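# Split the brick tower between blue and yellow

## Task

Separate the brick tower at its midpoint, where the blue brick meets the yellow brick, so that it becomes two stacks of two, each of which stays joined together.

## Robot and tools

Robot: two arms on opposite sides of a table. left_arm carries a five-finger left hand and stands on the +y side; right_arm carries a five-finger right hand. Base positions in the scene frame: left_arm (+0.047, +0.584, 0) m, right_arm (-0.032, -0.592, 0) m. The scene frame has its origin on the tabletop halfway between the arms, z up, tabletop at z = 0.

Frames: positions, orientations and velocities reported for each hand are in that arm's own base frame. Fixed cameras and the table use the scene frame. Every pose offset you send is along the axes of that arm's current Hand target. The hand point sits 0.05 m in front of the palm. Its +z runs along the straightened fingers, +y points out of the palm, +x runs across the palm away from the thumb on the right hand but toward the thumb on the left hand. Straight fingertips reach 0.06 to 0.07 m past the point along +z, with their centre lines 0.06 m back along -y. A wrist bracket on the little-finger side can strike things. With fingers level, the wrist may hang up to about 0.11 m (palm down) below the point.

A row is 28 numbers, each in [-1, 1], always covering both arms: left dx, dy, dz, rx, ry, rz, then left little, ring, middle, index, thumb_bend, thumb_turn, force_limit, speed; then the same 14 for the right arm. The six pose numbers are an offset, not a pose: they are measured from the Hand target as it stood when the action (or move) began, along that target's axes. 1.0 equals 0.6 m of travel or 180 degrees; rx, ry, rz form one rotation vector. Sending six zeros re-commands the current Hand target; repeating a nonzero offset moves further. The six hand motor numbers are absolute positions: -1 open/straight, +1 closed; thumb_turn -1 beside the palm, +1 opposite the fingers. force_limit maps -1..+1 to about 0..10 N at the fingertip (0..15 N for the two thumb motors). speed rises from near zero at -1 to full at +0.48 and stays full above. To keep a hand unchanged, resend the eight hand numbers of the last row actually run for it; before any, use its hand_measured plus hand_force_limit and hand_speed.

Tools:
- execute_actions(actions, cameras): actions is a list of actions; each action is a list of up to 15 rows, one per 1/30 s step; a short action repeats its last row. Every row in an action counts from the same start pose. An empty list returns images.
- move(target, speed, blend, stop_force, zero, blocking, cameras): target is one 28-number row or a list of up to 15 rows, all offsets from the same starting Hand targets. speed is the path's top speed in m/s (0.002 to 3.6, default 0.25; turning up to twice that in rad/s), one value or one per target. blend is a corner-rounding radius in m. stop_force (3 to 120 N, one value for both arms) ends an arm's path when its wrist sensor feels that much push; zero (default true) rezeroes first. blocking=false returns early, not allowed with stop_force. A move lasts 0.5 to 10 s.
- wait(seconds 0 to 10), stop() to brake a running move, zoom_image(camera, region [x0, y0, x1, y1] in pixels, at most 504 by 504), show_instructions() for reference images, zero_wrist_force(arm), finished_scene(scene) with the current scene number once the tower is split and stable.

Results: each arm's end_effector_position (m), end_effector_quat_wxyz and velocities; Hand target (your last commanded pose after clipping; the next offsets start from it); joint positions and torques; Wrist force, Wrist torque and a peak line along the end effector's axes; hand_measured, hand_stopped_by (moving, target, force, stalled, fault) and hand_load_n per motor in the same six-motor order; hand_force_limit, hand_speed; motor temperatures. A move adds a "move:" line such as done, off_target, moving, held or fault, plus limits=paced (pose clipped) or limits=held (steps withheld). done means within 3 mm and 2 degrees of the target; neither done nor off_target tells you about contact. A hand often rests short of its Hand target; send the gap as an extra offset.

Cameras: cam_high and cam_low (896x504, fixed), cam_left_wrist and cam_right_wrist (672x504, fisheye). Images arrive only with an empty actions list or when cameras asks for them.

Gripping: with the thumb turned across, the hand closes on things about 0.035 to 0.065 m thick. Close slowly (speed -0.94 or below) for a gentle grip. A locked finger holds at least 15 N; to squeeze harder, raise force_limit and send a more closed target.

Cautions: the arms are stiff; aiming even slightly past a firm contact can trigger a fault stop (about 150 N on any part, or wrist joints at 24.6 N m), freezing the arm 10 s. Approach slowly, use stop_force near contact, and leave it out when backing away from something being pressed. Each step's orientation is clipped to within 32 degrees of the measured one. Keep paths away from an arm's own base. A clearance check holds back commands that bring the arms together, but contact between them, including one hand gripping the other's fingers, can end the scene. Do not let bricks fall or leave them off the table; set parts down rather than releasing them moving. Loose objects may get nudged occasionally. Motors heat under load or stretched reach: MOTOR HOT appears at 70 °C, and at 85 °C the arm brakes for 30 s or more.

Each tool is called after "Emit:" as name(argument=value, ...) on one line, values as JSON.

Reference images:

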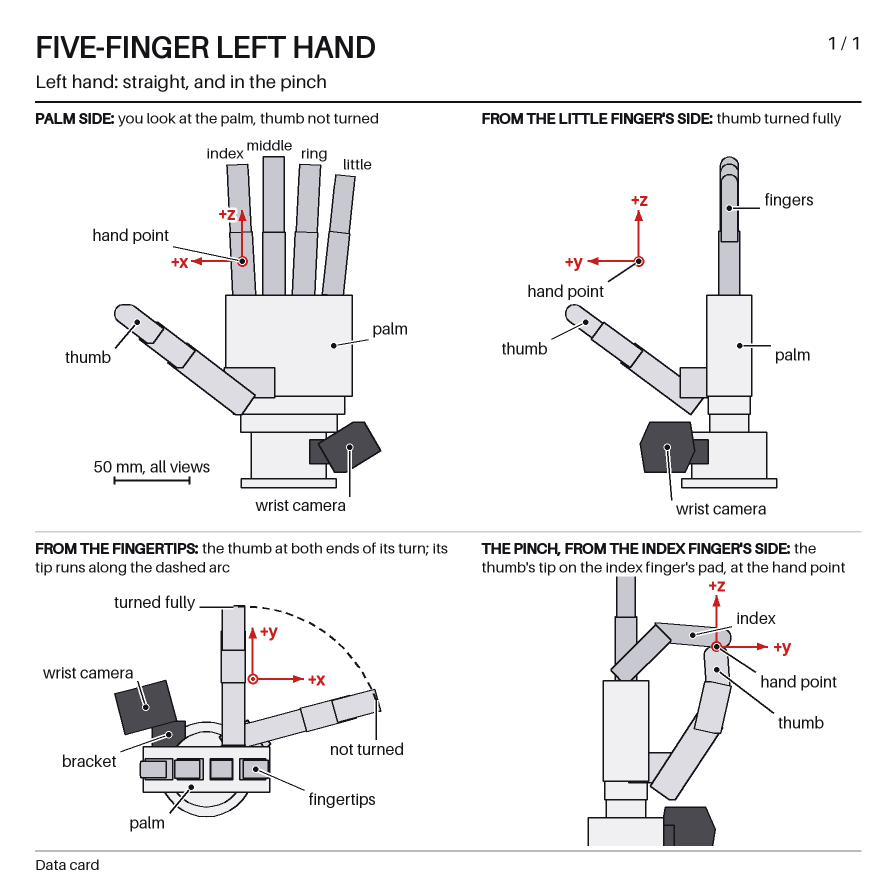

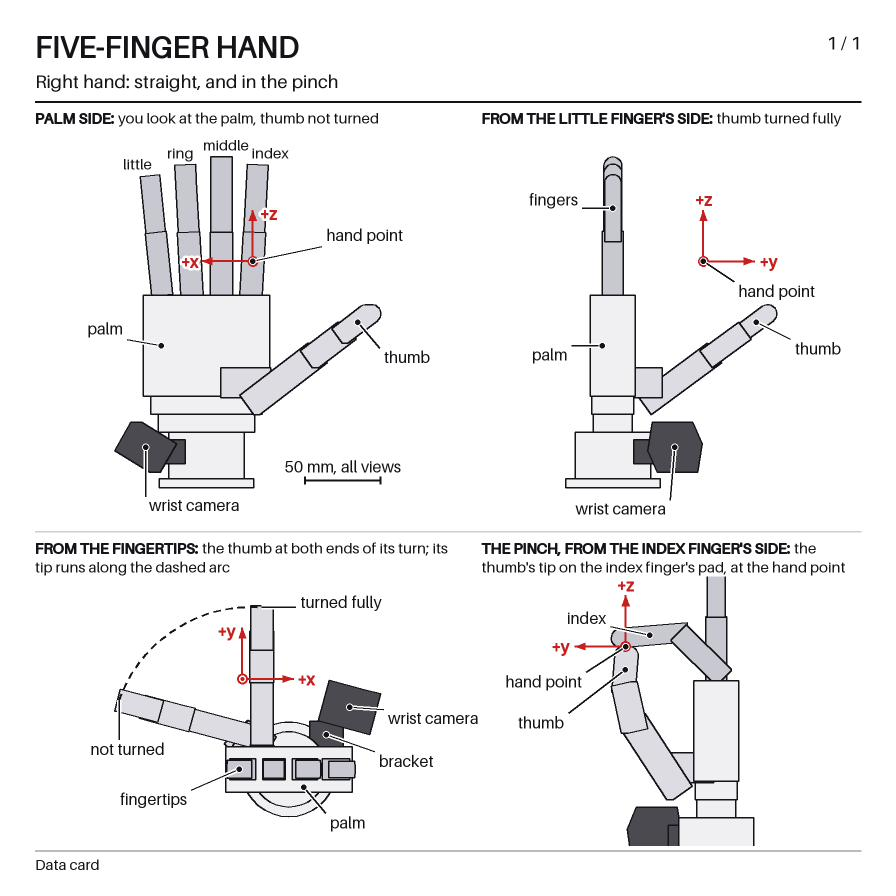

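## Session

Emit:
execute_actions(actions=[])

Scene clock: 0.00 s.
left_arm: end_effector_position=(+0.2681, +0.1306, +0.4801) hand_measured=(-1.000, -1.000, -1.000, -1.000, -1.000, -1.000) hand_load_n=(+0.0, +0.0, +0.0, +0.0, +0.0, +0.0) hand_stopped_by=(target, target, target, target, target, target) hand_force_limit=0.00 hand_speed=-0.80 end_effector_quat_wxyz=(+0.007, +0.895, +0.445, +0.008) | right_arm: end_effector_position=(+0.2665, -0.1187, +0.4735) hand_measured=(-1.000, -1.000, -1.000, -1.000, -1.000, -1.000) hand_load_n=(+0.0, +0.0, +0.0, +0.0, +0.0, +0.0) hand_stopped_by=(target, target, target, target, target, target) hand_force_limit=0.00 hand_speed=-0.80 end_effector_quat_wxyz=(+0.001, +0.421, +0.907, +0.017)
Joint positions: left_arm=[4.352 -1.428 -1.333 1.192 -1.55 1.859] | right_arm=[-1.206 -1.725 1.367 1.951 1.546 -1.908]
Joint velocities: within noise
Joint torques (N m): no reading
Motor temperatures (°C): left_arm=[40 42 41 45 45 43] | right_arm=[43 35 41 49 45 48]
Wrist force (N): no reading
Wrist torque (N m): no reading
Wrist force, peak (N): no reading
Hand target: left_arm +0.2681, +0.1306, +0.4801; +0.007, +0.895, +0.445, +0.008 | right_arm +0.2665, -0.1187, +0.4735; +0.001, +0.421, +0.907, +0.017

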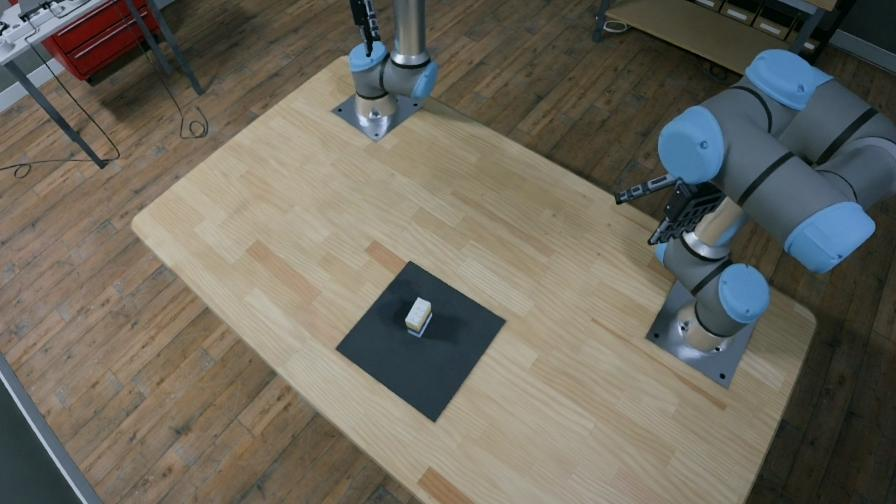

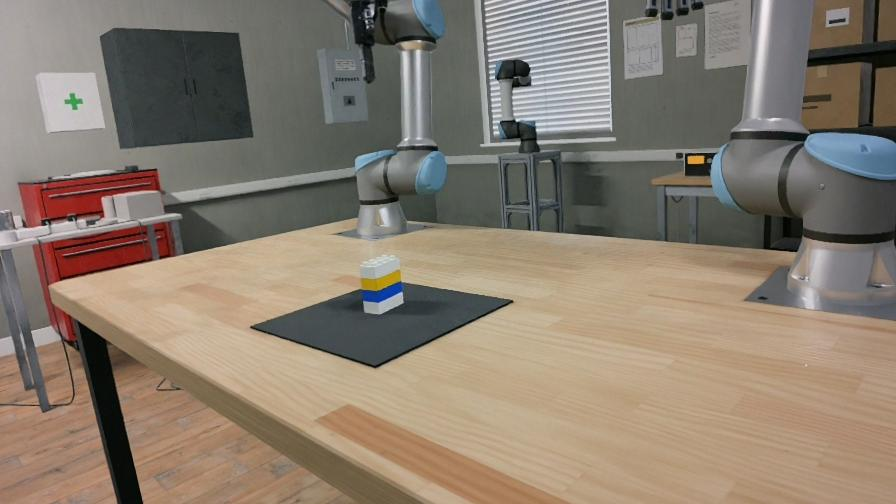

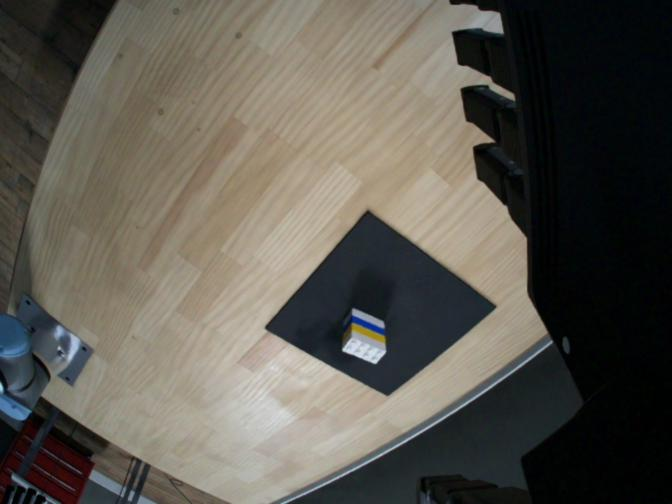

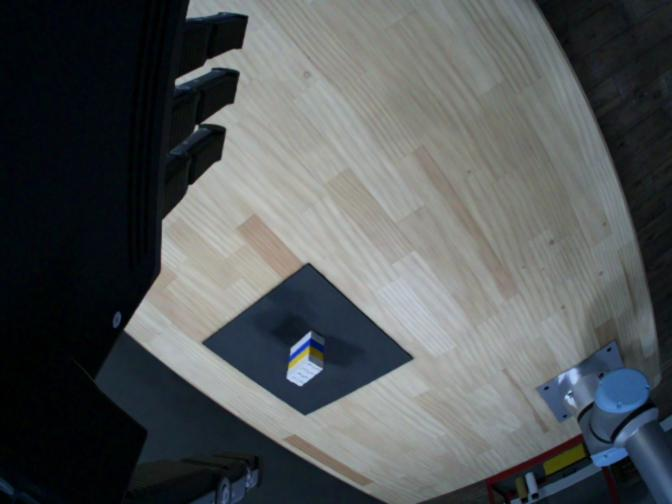

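Emit:
zoom_image(camera="cam_low", region=[320, 230, 450, 330])

Emit:
zoom_image(camera="cam_high", region=[370, 270, 470, 360])

Emit:
zoom_image(camera="cam_left_wrist", region=[310, 280, 420, 380])

Emit:
zoom_image(camera="cam_right_wrist", region=[250, 310, 360, 410])

Scaled by 3.877.

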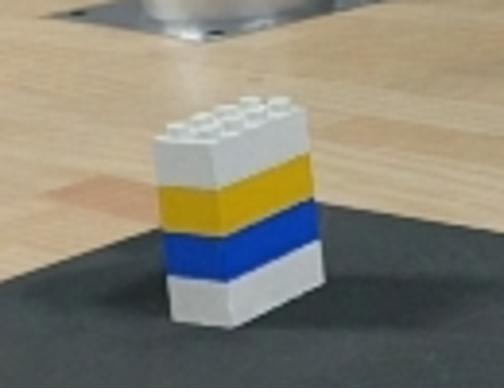

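Scaled by 5.040.

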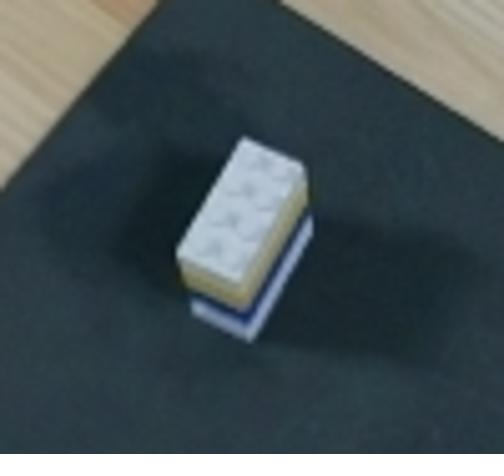

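Scaled by 4.582 from the camera's 672x504 image, which has a finer 960x720 frame.

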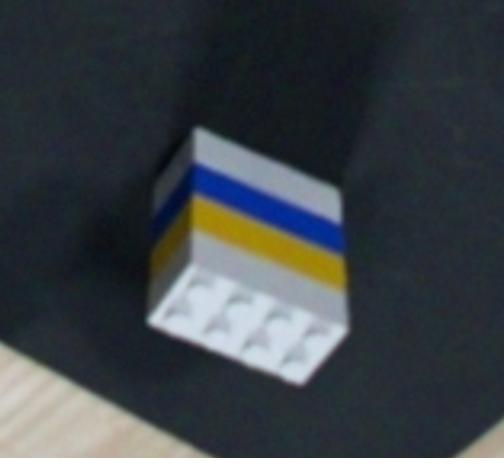

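Scaled by 4.582 from the camera's 672x504 image, which has a finer 960x720 frame.

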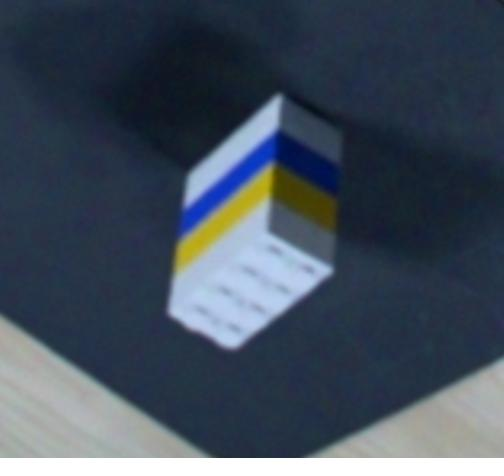

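Emit:
move(target=[0.674, 0.150, 0.391, 0.169, 0.366, 0.652, -1, -1, -1, -1, -1, 1, 0, 0, 0, 0, 0, 0, 0, 0, -1, -1, -1, -1, -1, -1, 0, -0.8], speed=0.4, cameras=["all"])

Scene clock: 158.57 s.
left_arm: end_effector_position=(+0.5886, +0.3974, +0.2505) hand_measured=(-1.000, -1.000, -1.000, -1.000, -1.000, +1.000) hand_load_n=(+0.0, +0.0, +0.0, +0.0, +0.0, +0.0) hand_stopped_by=(target, target, target, target, target, target) hand_force_limit=0.00 hand_speed=0.00 end_effector_quat_wxyz=(-0.386, +0.672, -0.547, +0.316) | right_arm: end_effector_position=(+0.2665, -0.1187, +0.4735) hand_measured=(-1.000, -1.000, -1.000, -1.000, -1.000, -1.000) hand_load_n=(+0.0, +0.0, +0.0, +0.0, +0.0, +0.0) hand_stopped_by=(target, target, target, target, target, target) hand_force_limit=0.00 hand_speed=-0.80 end_effector_quat_wxyz=(+0.001, +0.421, +0.907, +0.017)
Joint positions: left_arm=[4.155 -2.102 -1.102 2.504 -0.894 3.625] | right_arm=[-1.206 -1.725 1.367 1.951 1.546 -1.908]
Joint torques (N m): left_arm=[-12.4 33.55 27.76 -3.31 1.83 2.53] | right_arm=[-0.44 -13.4 -16.71 2.09 -0.08 0.03]
Wrist force (N): left_arm=[0.0 -1.9 1.5] | right_arm=[-0.5 0.6 0.3]
Wrist torque (N m): left_arm=[-0.20 0.15 0.14] | right_arm=[0.08 0.06 -0.02]
Wrist force, peak (N): left_arm=[-0.3 -2.6 1.3] | right_arm=[-0.4 0.9 0.3]
Hand target: left_arm +0.5886, +0.3974, +0.2505; -0.386, +0.672, -0.547, +0.316 | right_arm +0.2665, -0.1187, +0.4735; +0.001, +0.421, +0.907, +0.017
Off the commanded pose: left_arm 0.000 m, 0 deg | right_arm 0.000 m, 0 deg.
move: done
camera_calibration:
cam_left_wrist: T_world_to_cam=[[0.562965, -0.12765, 0.816564, -0.480164], [-0.344036, -0.934527, 0.0910987, 0.552242], [0.751472, -0.332213, -0.570022, -0.054632], [0, 0, 0, 1]] pos_world=[0.501361, 0.436643, 0.310635]

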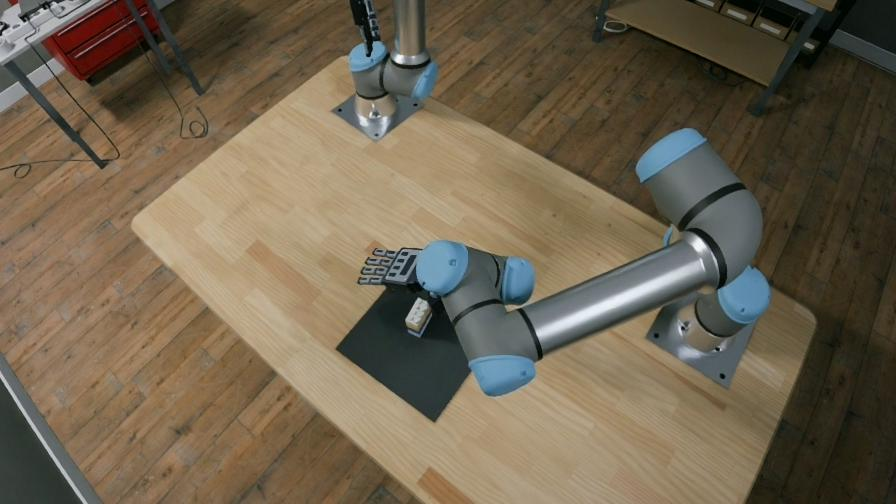

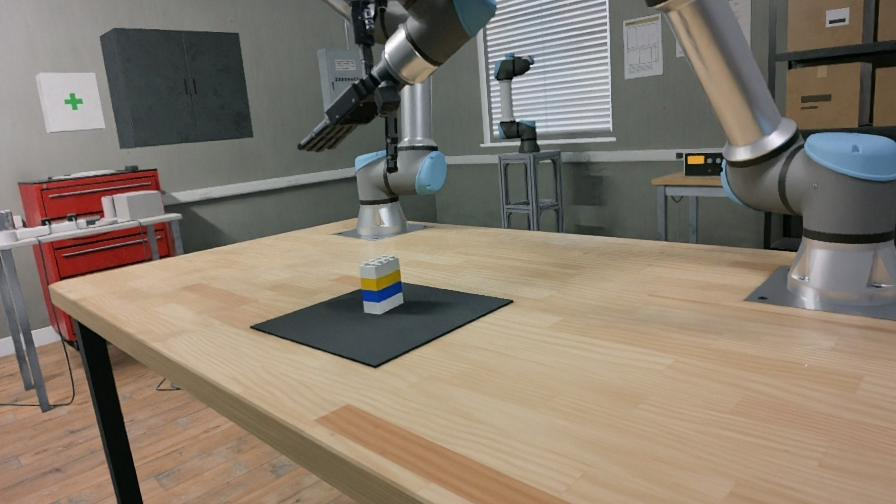

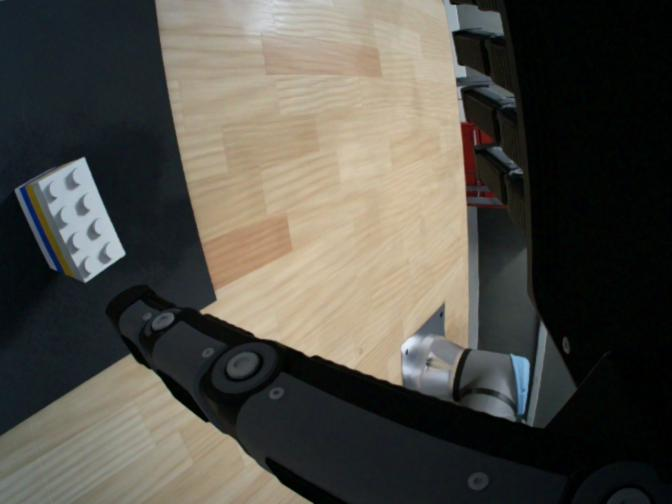

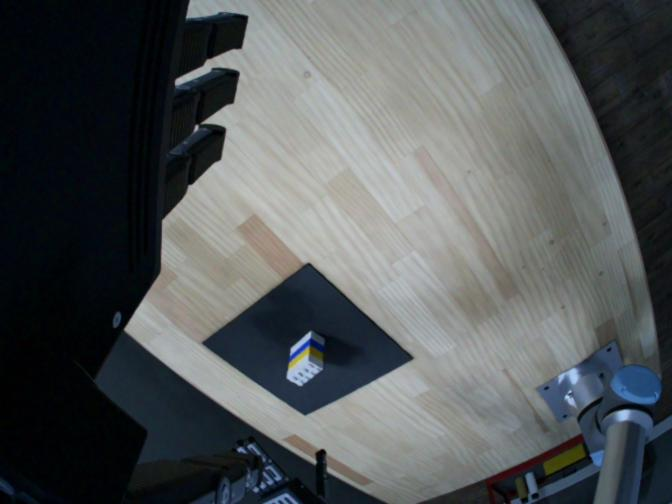

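Emit:
zoom_image(camera="cam_left_wrist", region=[0, 140, 170, 300])

Scaled by 2.965 from the camera's 672x504 image, which has a finer 960x720 frame.

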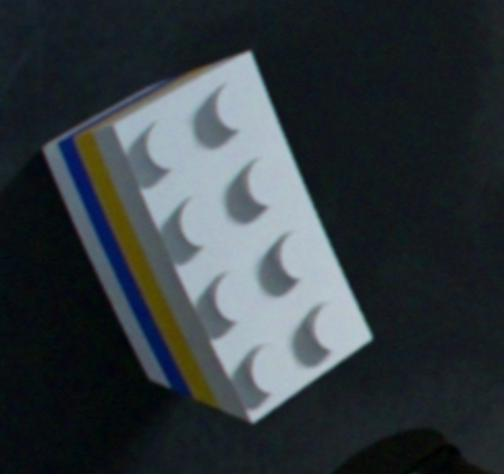

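Emit:
move(target=[0.0239, 0.2005, 0.071, 0, 0.0048, 0.0028, -1, -0.5, -0.5, -0.5, -0.5, 1, 0, -0.2, 0, 0, 0, 0, 0, 0, -1, -1, -1, -1, -1, -1, 0, -0.8], speed=0.2, cameras=["all"])

Emit:
zoom_image(camera="cam_left_wrist", region=[0, 100, 300, 400])

Emit:
zoom_image(camera="cam_low", region=[280, 150, 480, 350])

Scene clock: 176.93 s.
left_arm: end_effector_position=(+0.5685, +0.3784, +0.1252) hand_measured=(-1.000, -0.500, -0.500, -0.500, -0.500, +1.000) hand_load_n=(+0.0, +0.0, +0.0, +0.0, +0.0, +0.0) hand_stopped_by=(target, target, target, target, target, target) hand_force_limit=0.00 hand_speed=-0.20 end_effector_quat_wxyz=(-0.384, +0.668, -0.553, +0.319) | right_arm: end_effector_position=(+0.2665, -0.1187, +0.4735) hand_measured=(-1.000, -1.000, -1.000, -1.000, -1.000, -1.000) hand_load_n=(+0.0, +0.0, +0.0, +0.0, +0.0, +0.0) hand_stopped_by=(target, target, target, target, target, target) hand_force_limit=0.00 hand_speed=-0.80 end_effector_quat_wxyz=(+0.001, +0.421, +0.907, +0.017)
Joint positions: left_arm=[4.172 -2.113 -1.418 2.812 -0.867 3.655] | right_arm=[-1.206 -1.725 1.367 1.951 1.546 -1.908]
Joint torques (N m): left_arm=[8.68 32.08 11.21 1.57 2.03 -2.44] | right_arm=[0.91 -11.79 -17.22 2.57 -0.09 -0.01]
Wrist force (N): left_arm=[-0.2 -1.9 0.8] | right_arm=[-0.4 0.2 -0.2]
Wrist torque (N m): left_arm=[-0.19 0.17 0.31] | right_arm=[0.04 0.07 -0.04]
Wrist force, peak (N): left_arm=[-0.2 -2.7 1.3] | right_arm=[-0.7 0.7 -0.2]
Hand target: left_arm +0.5685, +0.3784, +0.1251; -0.384, +0.668, -0.553, +0.319 | right_arm +0.2665, -0.1187, +0.4735; +0.001, +0.421, +0.907, +0.017
Off the commanded pose: left_arm 0.000 m, 0 deg | right_arm 0.000 m, 0 deg.
move: done
camera_calibration:
cam_left_wrist: T_world_to_cam=[[0.560638, -0.137813, 0.816512, -0.363742], [-0.360704, -0.928231, 0.090999, 0.546051], [0.745371, -0.345537, -0.570111, -0.108882], [0, 0, 0, 1]] pos_world=[0.482047, 0.41911, 0.185235]

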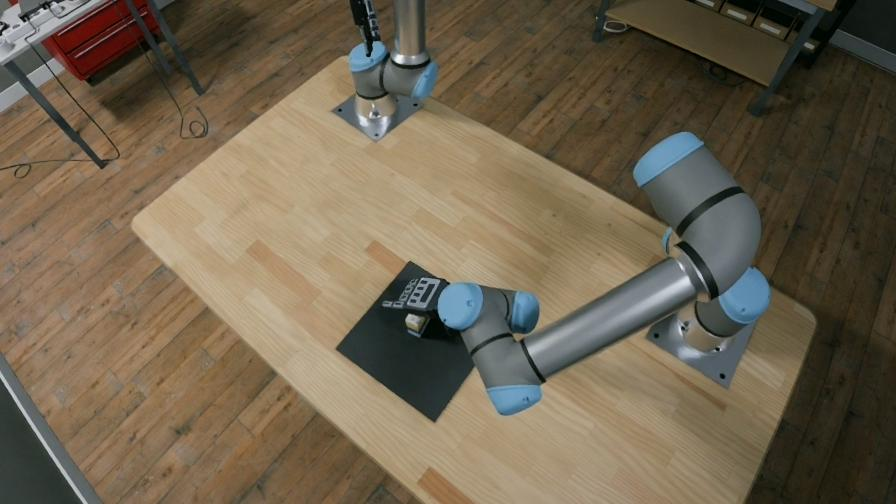

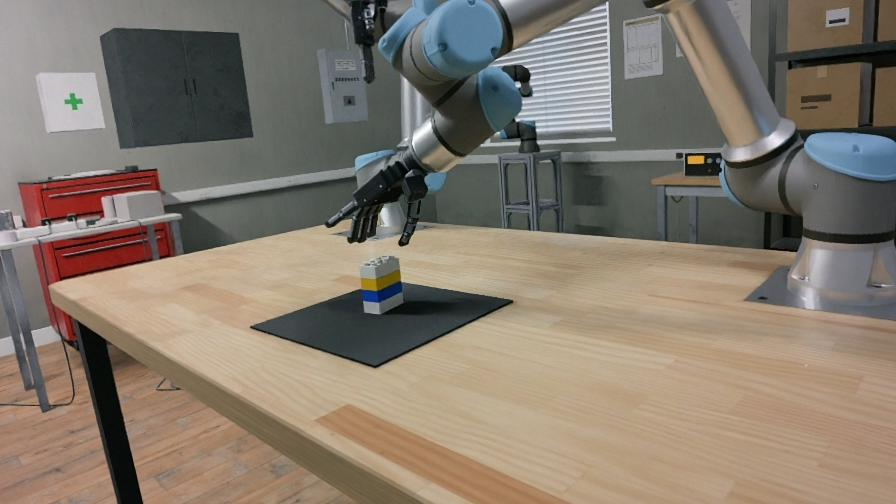

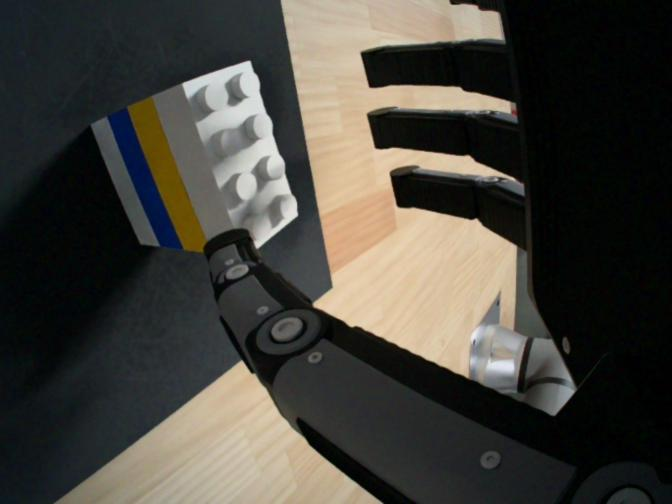

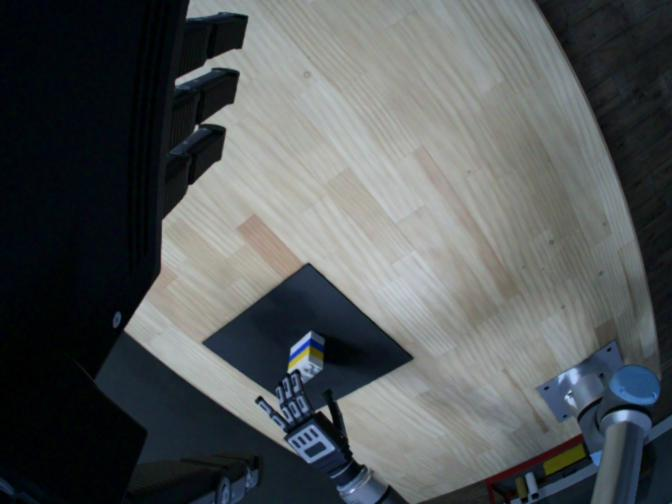

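Scaled by 1.680 from the camera's 672x504 image, which has a finer 960x720 frame.

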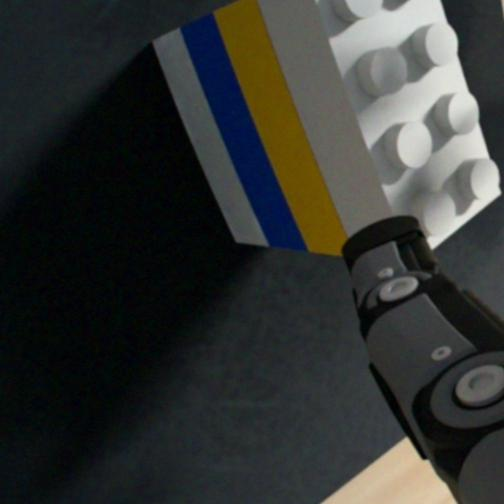

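Scaled by 2.520.

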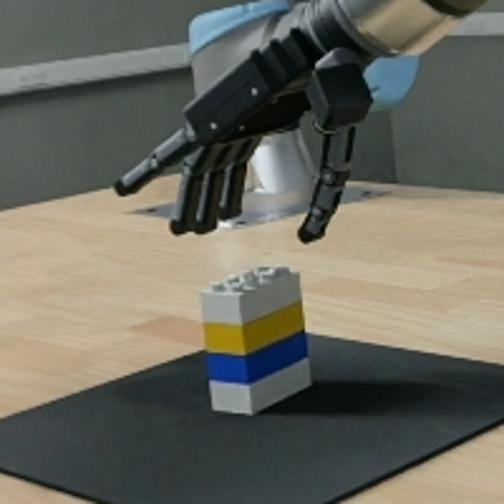

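Emit:
zoom_image(camera="cam_left_wrist", region=[80, 40, 320, 260])

Scaled by 2.100 from the camera's 672x504 image, which has a finer 960x720 frame.

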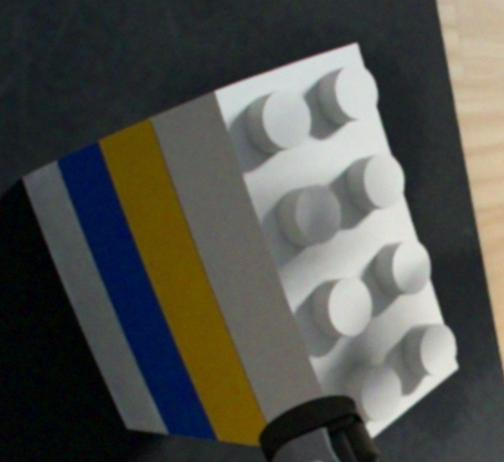

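Emit:
move(target=[-0.0037, 0.0920, 0.058, 0, 0, 0, -1, -0.5, -0.5, -0.5, -0.5, 1, 0, -0.2, 0, 0, 0, 0, 0, 0, -1, -1, -1, -1, -1, -1, 0, -0.8], speed=0.1, stop_force=12, cameras=["all"])

Emit:
zoom_image(camera="cam_left_wrist", region=[100, 0, 500, 400])

Emit:
zoom_image(camera="cam_low", region=[310, 190, 460, 340])

Emit:
zoom_image(camera="cam_right_wrist", region=[240, 300, 370, 430])

Scene clock: 195.17 s.
left_arm: end_effector_position=(+0.5704, +0.3809, +0.0599) hand_measured=(-1.000, -0.500, -0.500, -0.500, -0.500, +1.000) hand_load_n=(-0.5, +0.0, +0.0, +0.0, +0.0, +0.0) hand_stopped_by=(target, target, target, target, target, target) hand_force_limit=0.00 hand_speed=-0.20 end_effector_quat_wxyz=(-0.384, +0.668, -0.553, +0.319) | right_arm: end_effector_position=(+0.2665, -0.1187, +0.4735) hand_measured=(-1.000, -1.000, -1.000, -1.000, -1.000, -1.000) hand_load_n=(+0.0, +0.0, +0.0, +0.0, +0.0, +0.0) hand_stopped_by=(target, target, target, target, target, target) hand_force_limit=0.00 hand_speed=-0.80 end_effector_quat_wxyz=(+0.001, +0.421, +0.907, +0.017)
Joint positions: left_arm=[4.172 -2.188 -1.479 2.948 -0.868 3.654] | right_arm=[-1.206 -1.725 1.367 1.951 1.546 -1.908]
Joint torques (N m): left_arm=[-12 33.84 11.56 1.09 -0.77 -2.28] | right_arm=[-0.34 -12.98 -15.34 2.4 -0.12 -0.03]
Wrist force (N): left_arm=[0.0 -2.3 0.8] | right_arm=[-0.4 0.3 0.0]
Wrist torque (N m): left_arm=[-0.23 0.12 0.33] | right_arm=[0.05 0.05 -0.03]
Wrist force, peak (N): left_arm=[-0.1 -2.6 0.7] | right_arm=[-0.4 0.9 -0.1]
Hand target: left_arm +0.5704, +0.3809, +0.0599; -0.384, +0.668, -0.553, +0.319 | right_arm +0.2665, -0.1187, +0.4735; +0.001, +0.421, +0.907, +0.017
Off the commanded pose: left_arm 0.000 m, 0 deg | right_arm 0.000 m, 0 deg.
move: done
camera_calibration:
cam_left_wrist: T_world_to_cam=[[0.560611, -0.137724, 0.816546, -0.311229], [-0.360602, -0.928269, 0.0910079, 0.555001], [0.74544, -0.345468, -0.570062, -0.146806], [0, 0, 0, 1]] pos_world=[0.484048, 0.42161, 0.119935]

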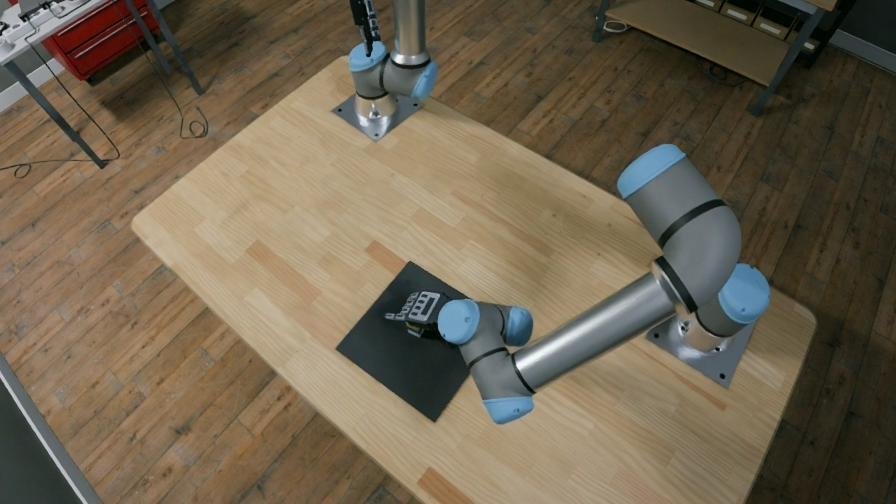

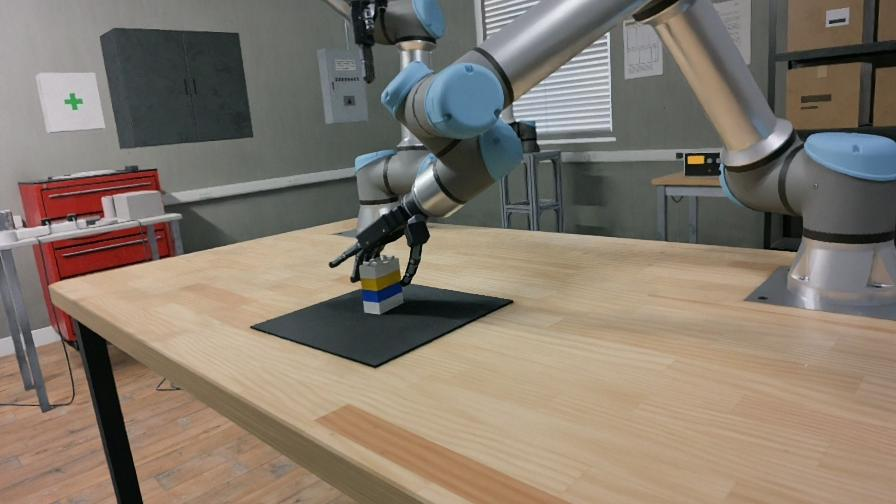

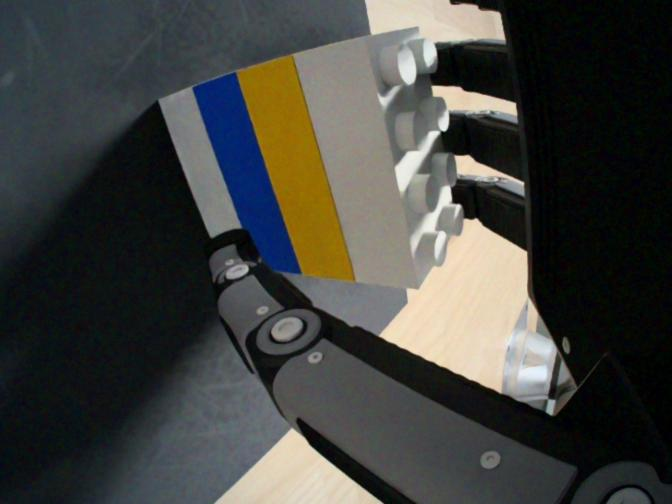

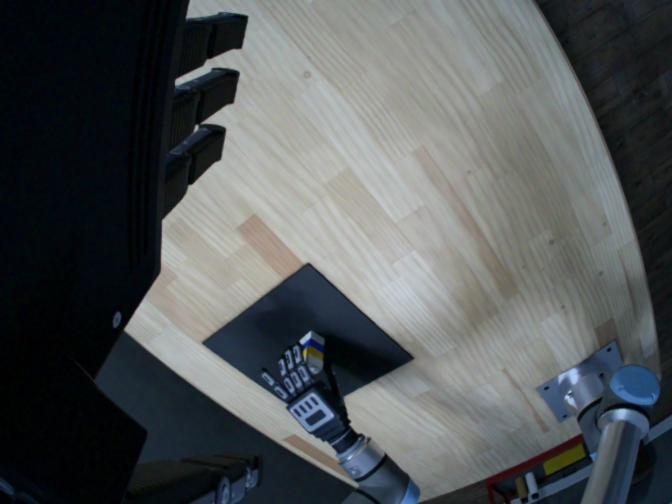

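Scaled by 1.260 from the camera's 672x504 image, which has a finer 960x720 frame.

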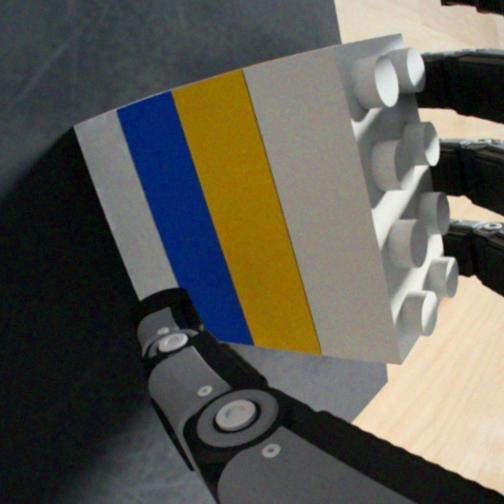

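Scaled by 3.360.

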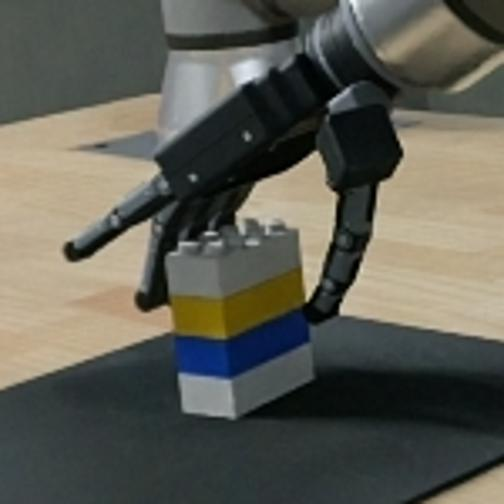

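Scaled by 3.877 from the camera's 672x504 image, which has a finer 960x720 frame.

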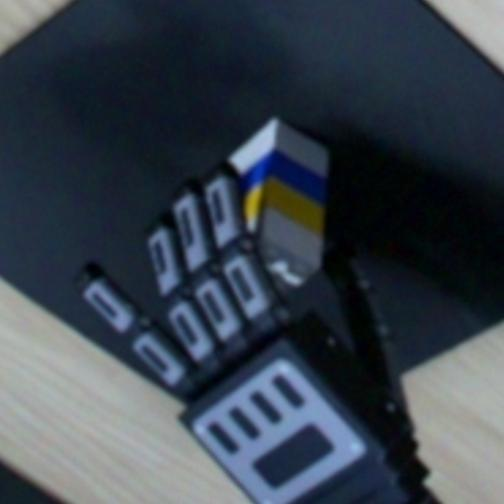

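Emit:
move(target=[0, 0, 0, 0, 0, 0, -1, -0.5, -0.5, -0.5, -0.12, 1, -0.6, -0.7, 0, 0, 0, 0, 0, 0, -1, -1, -1, -1, -1, -1, 0, -0.8], cameras=["cam_low", "cam_left_wrist"])

Emit:
zoom_image(camera="cam_low", region=[310, 190, 460, 340])

Scene clock: 214.27 s.
left_arm: end_effector_position=(+0.5704, +0.3809, +0.0599) hand_measured=(-1.000, -0.500, -0.500, -0.500, -0.120, +1.000) hand_load_n=(+0.0, +0.0, +0.0, +0.0, +0.0, +0.0) hand_stopped_by=(target, target, target, target, target, target) hand_force_limit=-0.60 hand_speed=-0.70 end_effector_quat_wxyz=(-0.384, +0.668, -0.553, +0.319) | right_arm: end_effector_position=(+0.2665, -0.1187, +0.4735) hand_measured=(-1.000, -1.000, -1.000, -1.000, -1.000, -1.000) hand_load_n=(+0.0, +0.0, +0.0, +0.0, +0.0, +0.0) hand_stopped_by=(target, target, target, target, target, target) hand_force_limit=0.00 hand_speed=-0.80 end_effector_quat_wxyz=(+0.001, +0.421, +0.907, +0.017)
Joint positions: left_arm=[4.172 -2.188 -1.479 2.948 -0.868 3.654] | right_arm=[-1.206 -1.725 1.367 1.951 1.546 -1.908]
Joint torques (N m): left_arm=[-11.27 33.41 11.68 1.29 -0.94 -2.14] | right_arm=[-0.15 -12.83 -16.64 2.41 -0.36 -0.08]
Wrist force (N): left_arm=[0.2 -2.3 0.4] | right_arm=[-0.6 0.4 0.0]
Wrist torque (N m): left_arm=[-0.21 0.08 0.35] | right_arm=[0.06 0.08 -0.04]
Wrist force, peak (N): left_arm=[0.1 -2.7 0.8] | right_arm=[-0.5 0.8 0.1]
Hand target: left_arm +0.5704, +0.3809, +0.0599; -0.384, +0.668, -0.553, +0.319 | right_arm +0.2665, -0.1187, +0.4735; +0.001, +0.421, +0.907, +0.017
Off the commanded pose: left_arm 0.000 m, 0 deg | right_arm 0.000 m, 0 deg.
move: done
camera_calibration:
cam_left_wrist: T_world_to_cam=[[0.560611, -0.137724, 0.816546, -0.311229], [-0.360602, -0.928269, 0.0910079, 0.555001], [0.74544, -0.345468, -0.570062, -0.146806], [0, 0, 0, 1]] pos_world=[0.484048, 0.42161, 0.119935]
Images, in order (width x height): cam_low 896x504, cam_left_wrist 672x504.

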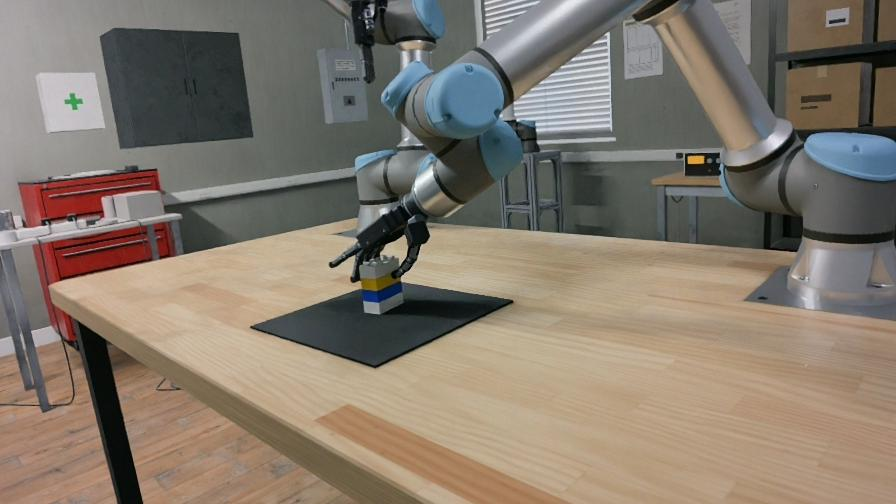

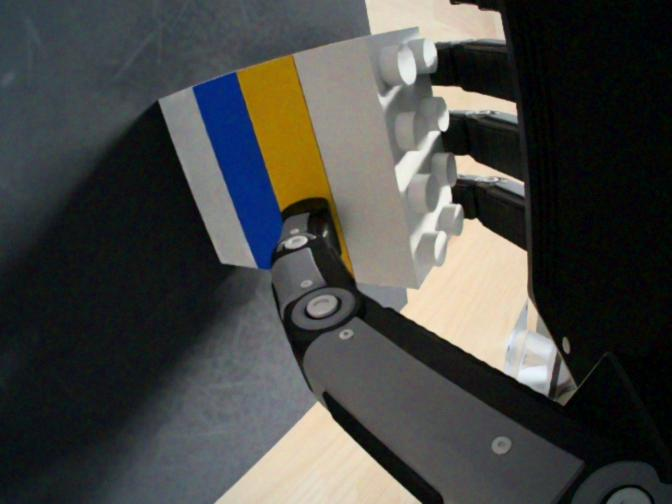

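Scaled by 3.360.

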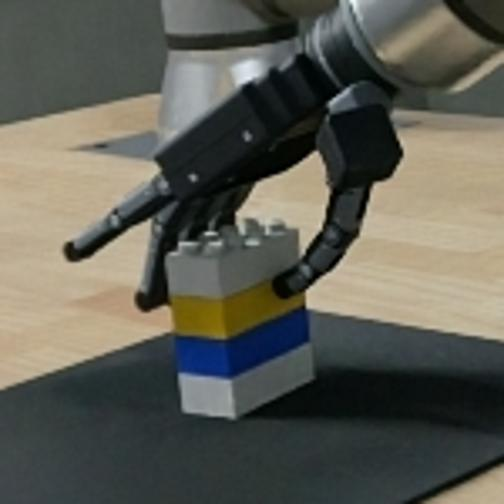

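Emit:
move(target=[0, 0, 0, 0, 0, 0, -1, 0.1, 0.1, 0.1, -0.12, 1, -0.4, -0.94, 0, 0, 0, 0, 0, 0, -1, -1, -1, -1, -1, -1, 0, -0.8], cameras=["cam_low", "cam_left_wrist"])

Emit:
zoom_image(camera="cam_low", region=[310, 190, 460, 340])

Scene clock: 217.47 s.
left_arm: end_effector_position=(+0.5705, +0.3809, +0.0599) hand_measured=(-1.000, -0.236, -0.236, -0.236, -0.120, +1.000) hand_load_n=(+0.0, +3.0, +3.5, +4.0, +5.0, +1.0) hand_stopped_by=(target, force, force, force, target, target) hand_force_limit=-0.40 hand_speed=-0.94 end_effector_quat_wxyz=(-0.384, +0.668, -0.553, +0.319) | right_arm: end_effector_position=(+0.2665, -0.1187, +0.4735) hand_measured=(-1.000, -1.000, -1.000, -1.000, -1.000, -1.000) hand_load_n=(+0.0, +0.0, +0.0, +0.0, +0.0, +0.0) hand_stopped_by=(target, target, target, target, target, target) hand_force_limit=0.00 hand_speed=-0.80 end_effector_quat_wxyz=(+0.001, +0.421, +0.907, +0.017)
Joint positions: left_arm=[4.172 -2.188 -1.479 2.948 -0.868 3.654] | right_arm=[-1.206 -1.725 1.367 1.951 1.546 -1.908]
Joint torques (N m): left_arm=[-11.7 34.06 12.01 0.49 -1.17 -2.29] | right_arm=[-0.66 -12.08 -16.87 2.37 -0.21 0.13]
Wrist force (N): left_arm=[-0.2 -4.4 0.7] | right_arm=[-0.2 0.4 -0.1]
Wrist torque (N m): left_arm=[-0.24 0.13 0.40] | right_arm=[0.07 0.03 0.00]
Wrist force, peak (N): left_arm=[-0.2 -4.4 0.7] | right_arm=[-0.2 0.8 0.1]
Hand target: left_arm +0.5704, +0.3809, +0.0599; -0.384, +0.668, -0.553, +0.319 | right_arm +0.2665, -0.1187, +0.4735; +0.001, +0.421, +0.907, +0.017
Off the commanded pose: left_arm 0.000 m, 0 deg | right_arm 0.000 m, 0 deg.
move: done
camera_calibration:
cam_left_wrist: T_world_to_cam=[[0.560611, -0.137724, 0.816546, -0.311229], [-0.360602, -0.928269, 0.0910079, 0.555001], [0.74544, -0.345468, -0.570062, -0.146806], [0, 0, 0, 1]] pos_world=[0.484048, 0.42161, 0.119935]
Images, in order (width x height): cam_low 896x504, cam_left_wrist 672x504.

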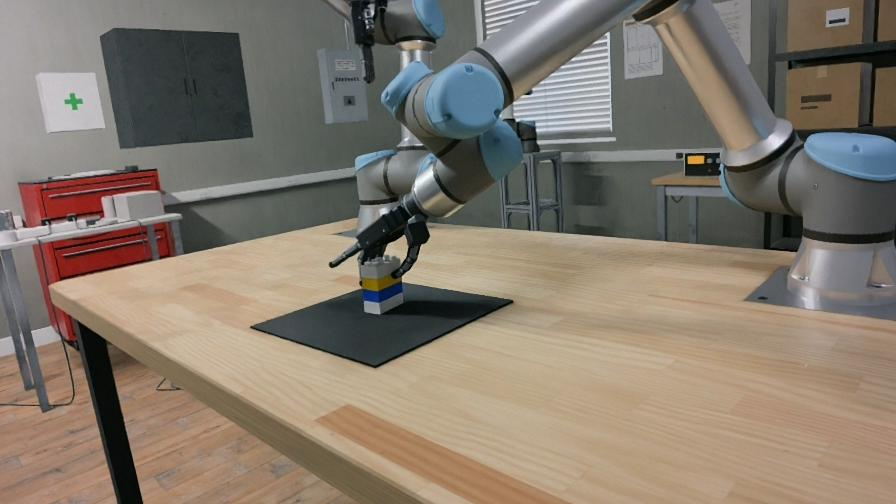

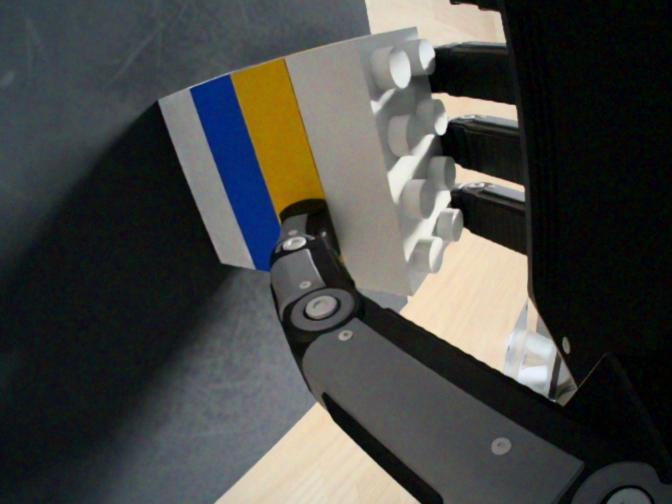

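Scaled by 3.360.

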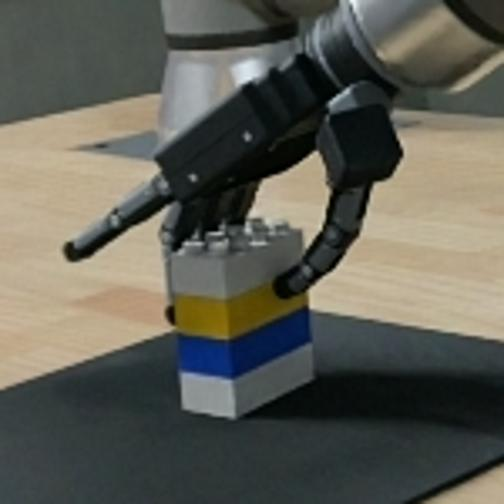

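Emit:
move(target=[0, 0, 0, 0, 0, 0, -1, 0.15, 0.15, 0.15, -0.12, 1, 0.3, -0.94, 0, 0, 0, 0, 0, 0, -1, -1, -1, -1, -1, -1, 0, -0.8], cameras=["cam_low", "cam_left_wrist"])

Emit:
zoom_image(camera="cam_low", region=[310, 190, 460, 340])

Scene clock: 220.70 s.
left_arm: end_effector_position=(+0.5704, +0.3809, +0.0599) hand_measured=(-1.000, -0.222, -0.226, -0.226, -0.122, +1.000) hand_load_n=(+0.0, +7.5, +7.0, +8.0, +10.0, +2.5) hand_stopped_by=(target, force, force, force, target, target) hand_force_limit=0.30 hand_speed=-0.94 end_effector_quat_wxyz=(-0.384, +0.668, -0.553, +0.319) | right_arm: end_effector_position=(+0.2665, -0.1187, +0.4735) hand_measured=(-1.000, -1.000, -1.000, -1.000, -1.000, -1.000) hand_load_n=(+0.0, +0.0, +0.0, +0.0, +0.0, +0.0) hand_stopped_by=(target, target, target, target, target, target) hand_force_limit=0.00 hand_speed=-0.80 end_effector_quat_wxyz=(+0.001, +0.421, +0.907, +0.017)
Joint positions: left_arm=[4.172 -2.188 -1.479 2.948 -0.868 3.654] | right_arm=[-1.206 -1.725 1.367 1.951 1.546 -1.908]
Joint torques (N m): left_arm=[-10.12 33.67 13.06 -2.48 -1.12 -2.19] | right_arm=[0.51 -13.04 -15.23 2.35 -0.25 -0.11]
Wrist force (N): left_arm=[-0.3 -7.9 0.5] | right_arm=[0.0 0.0 0.1]
Wrist torque (N m): left_arm=[-0.22 0.07 0.54] | right_arm=[0.00 -0.02 -0.01]
Wrist force, peak (N): left_arm=[-0.6 -8.5 0.2] | right_arm=[-0.5 0.9 0.1]
Hand target: left_arm +0.5704, +0.3809, +0.0599; -0.384, +0.668, -0.553, +0.319 | right_arm +0.2665, -0.1187, +0.4735; +0.001, +0.421, +0.907, +0.017
Off the commanded pose: left_arm 0.000 m, 0 deg | right_arm 0.000 m, 0 deg.
move: done
camera_calibration:
cam_left_wrist: T_world_to_cam=[[0.560611, -0.137724, 0.816546, -0.311229], [-0.360602, -0.928269, 0.0910079, 0.555001], [0.74544, -0.345468, -0.570062, -0.146806], [0, 0, 0, 1]] pos_world=[0.484048, 0.42161, 0.119935]
Images, in order (width x height): cam_low 896x504, cam_left_wrist 672x504.

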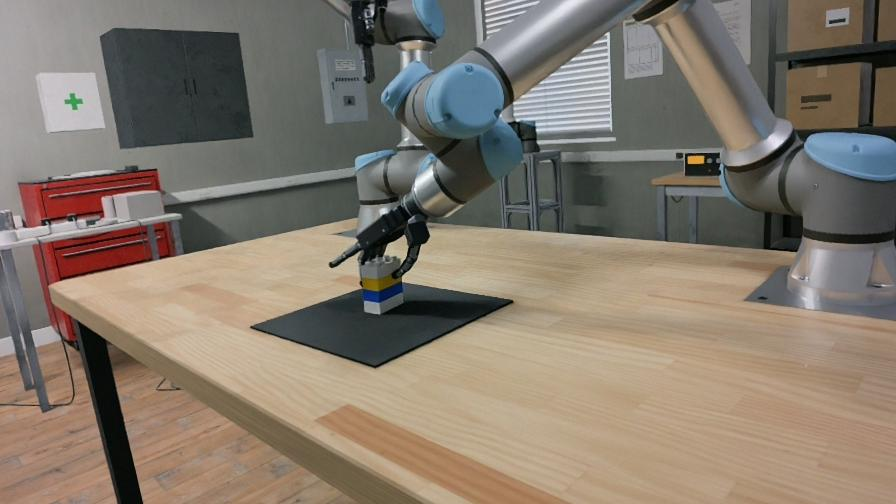

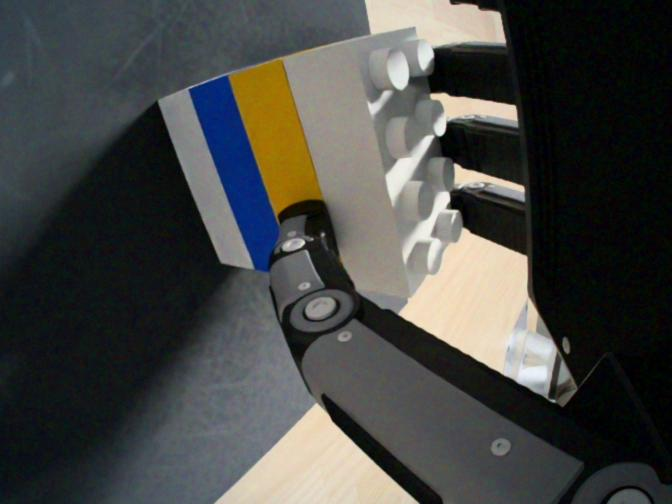

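Scaled by 3.360.

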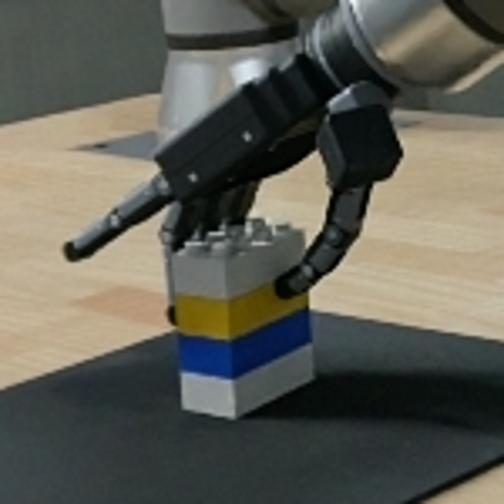

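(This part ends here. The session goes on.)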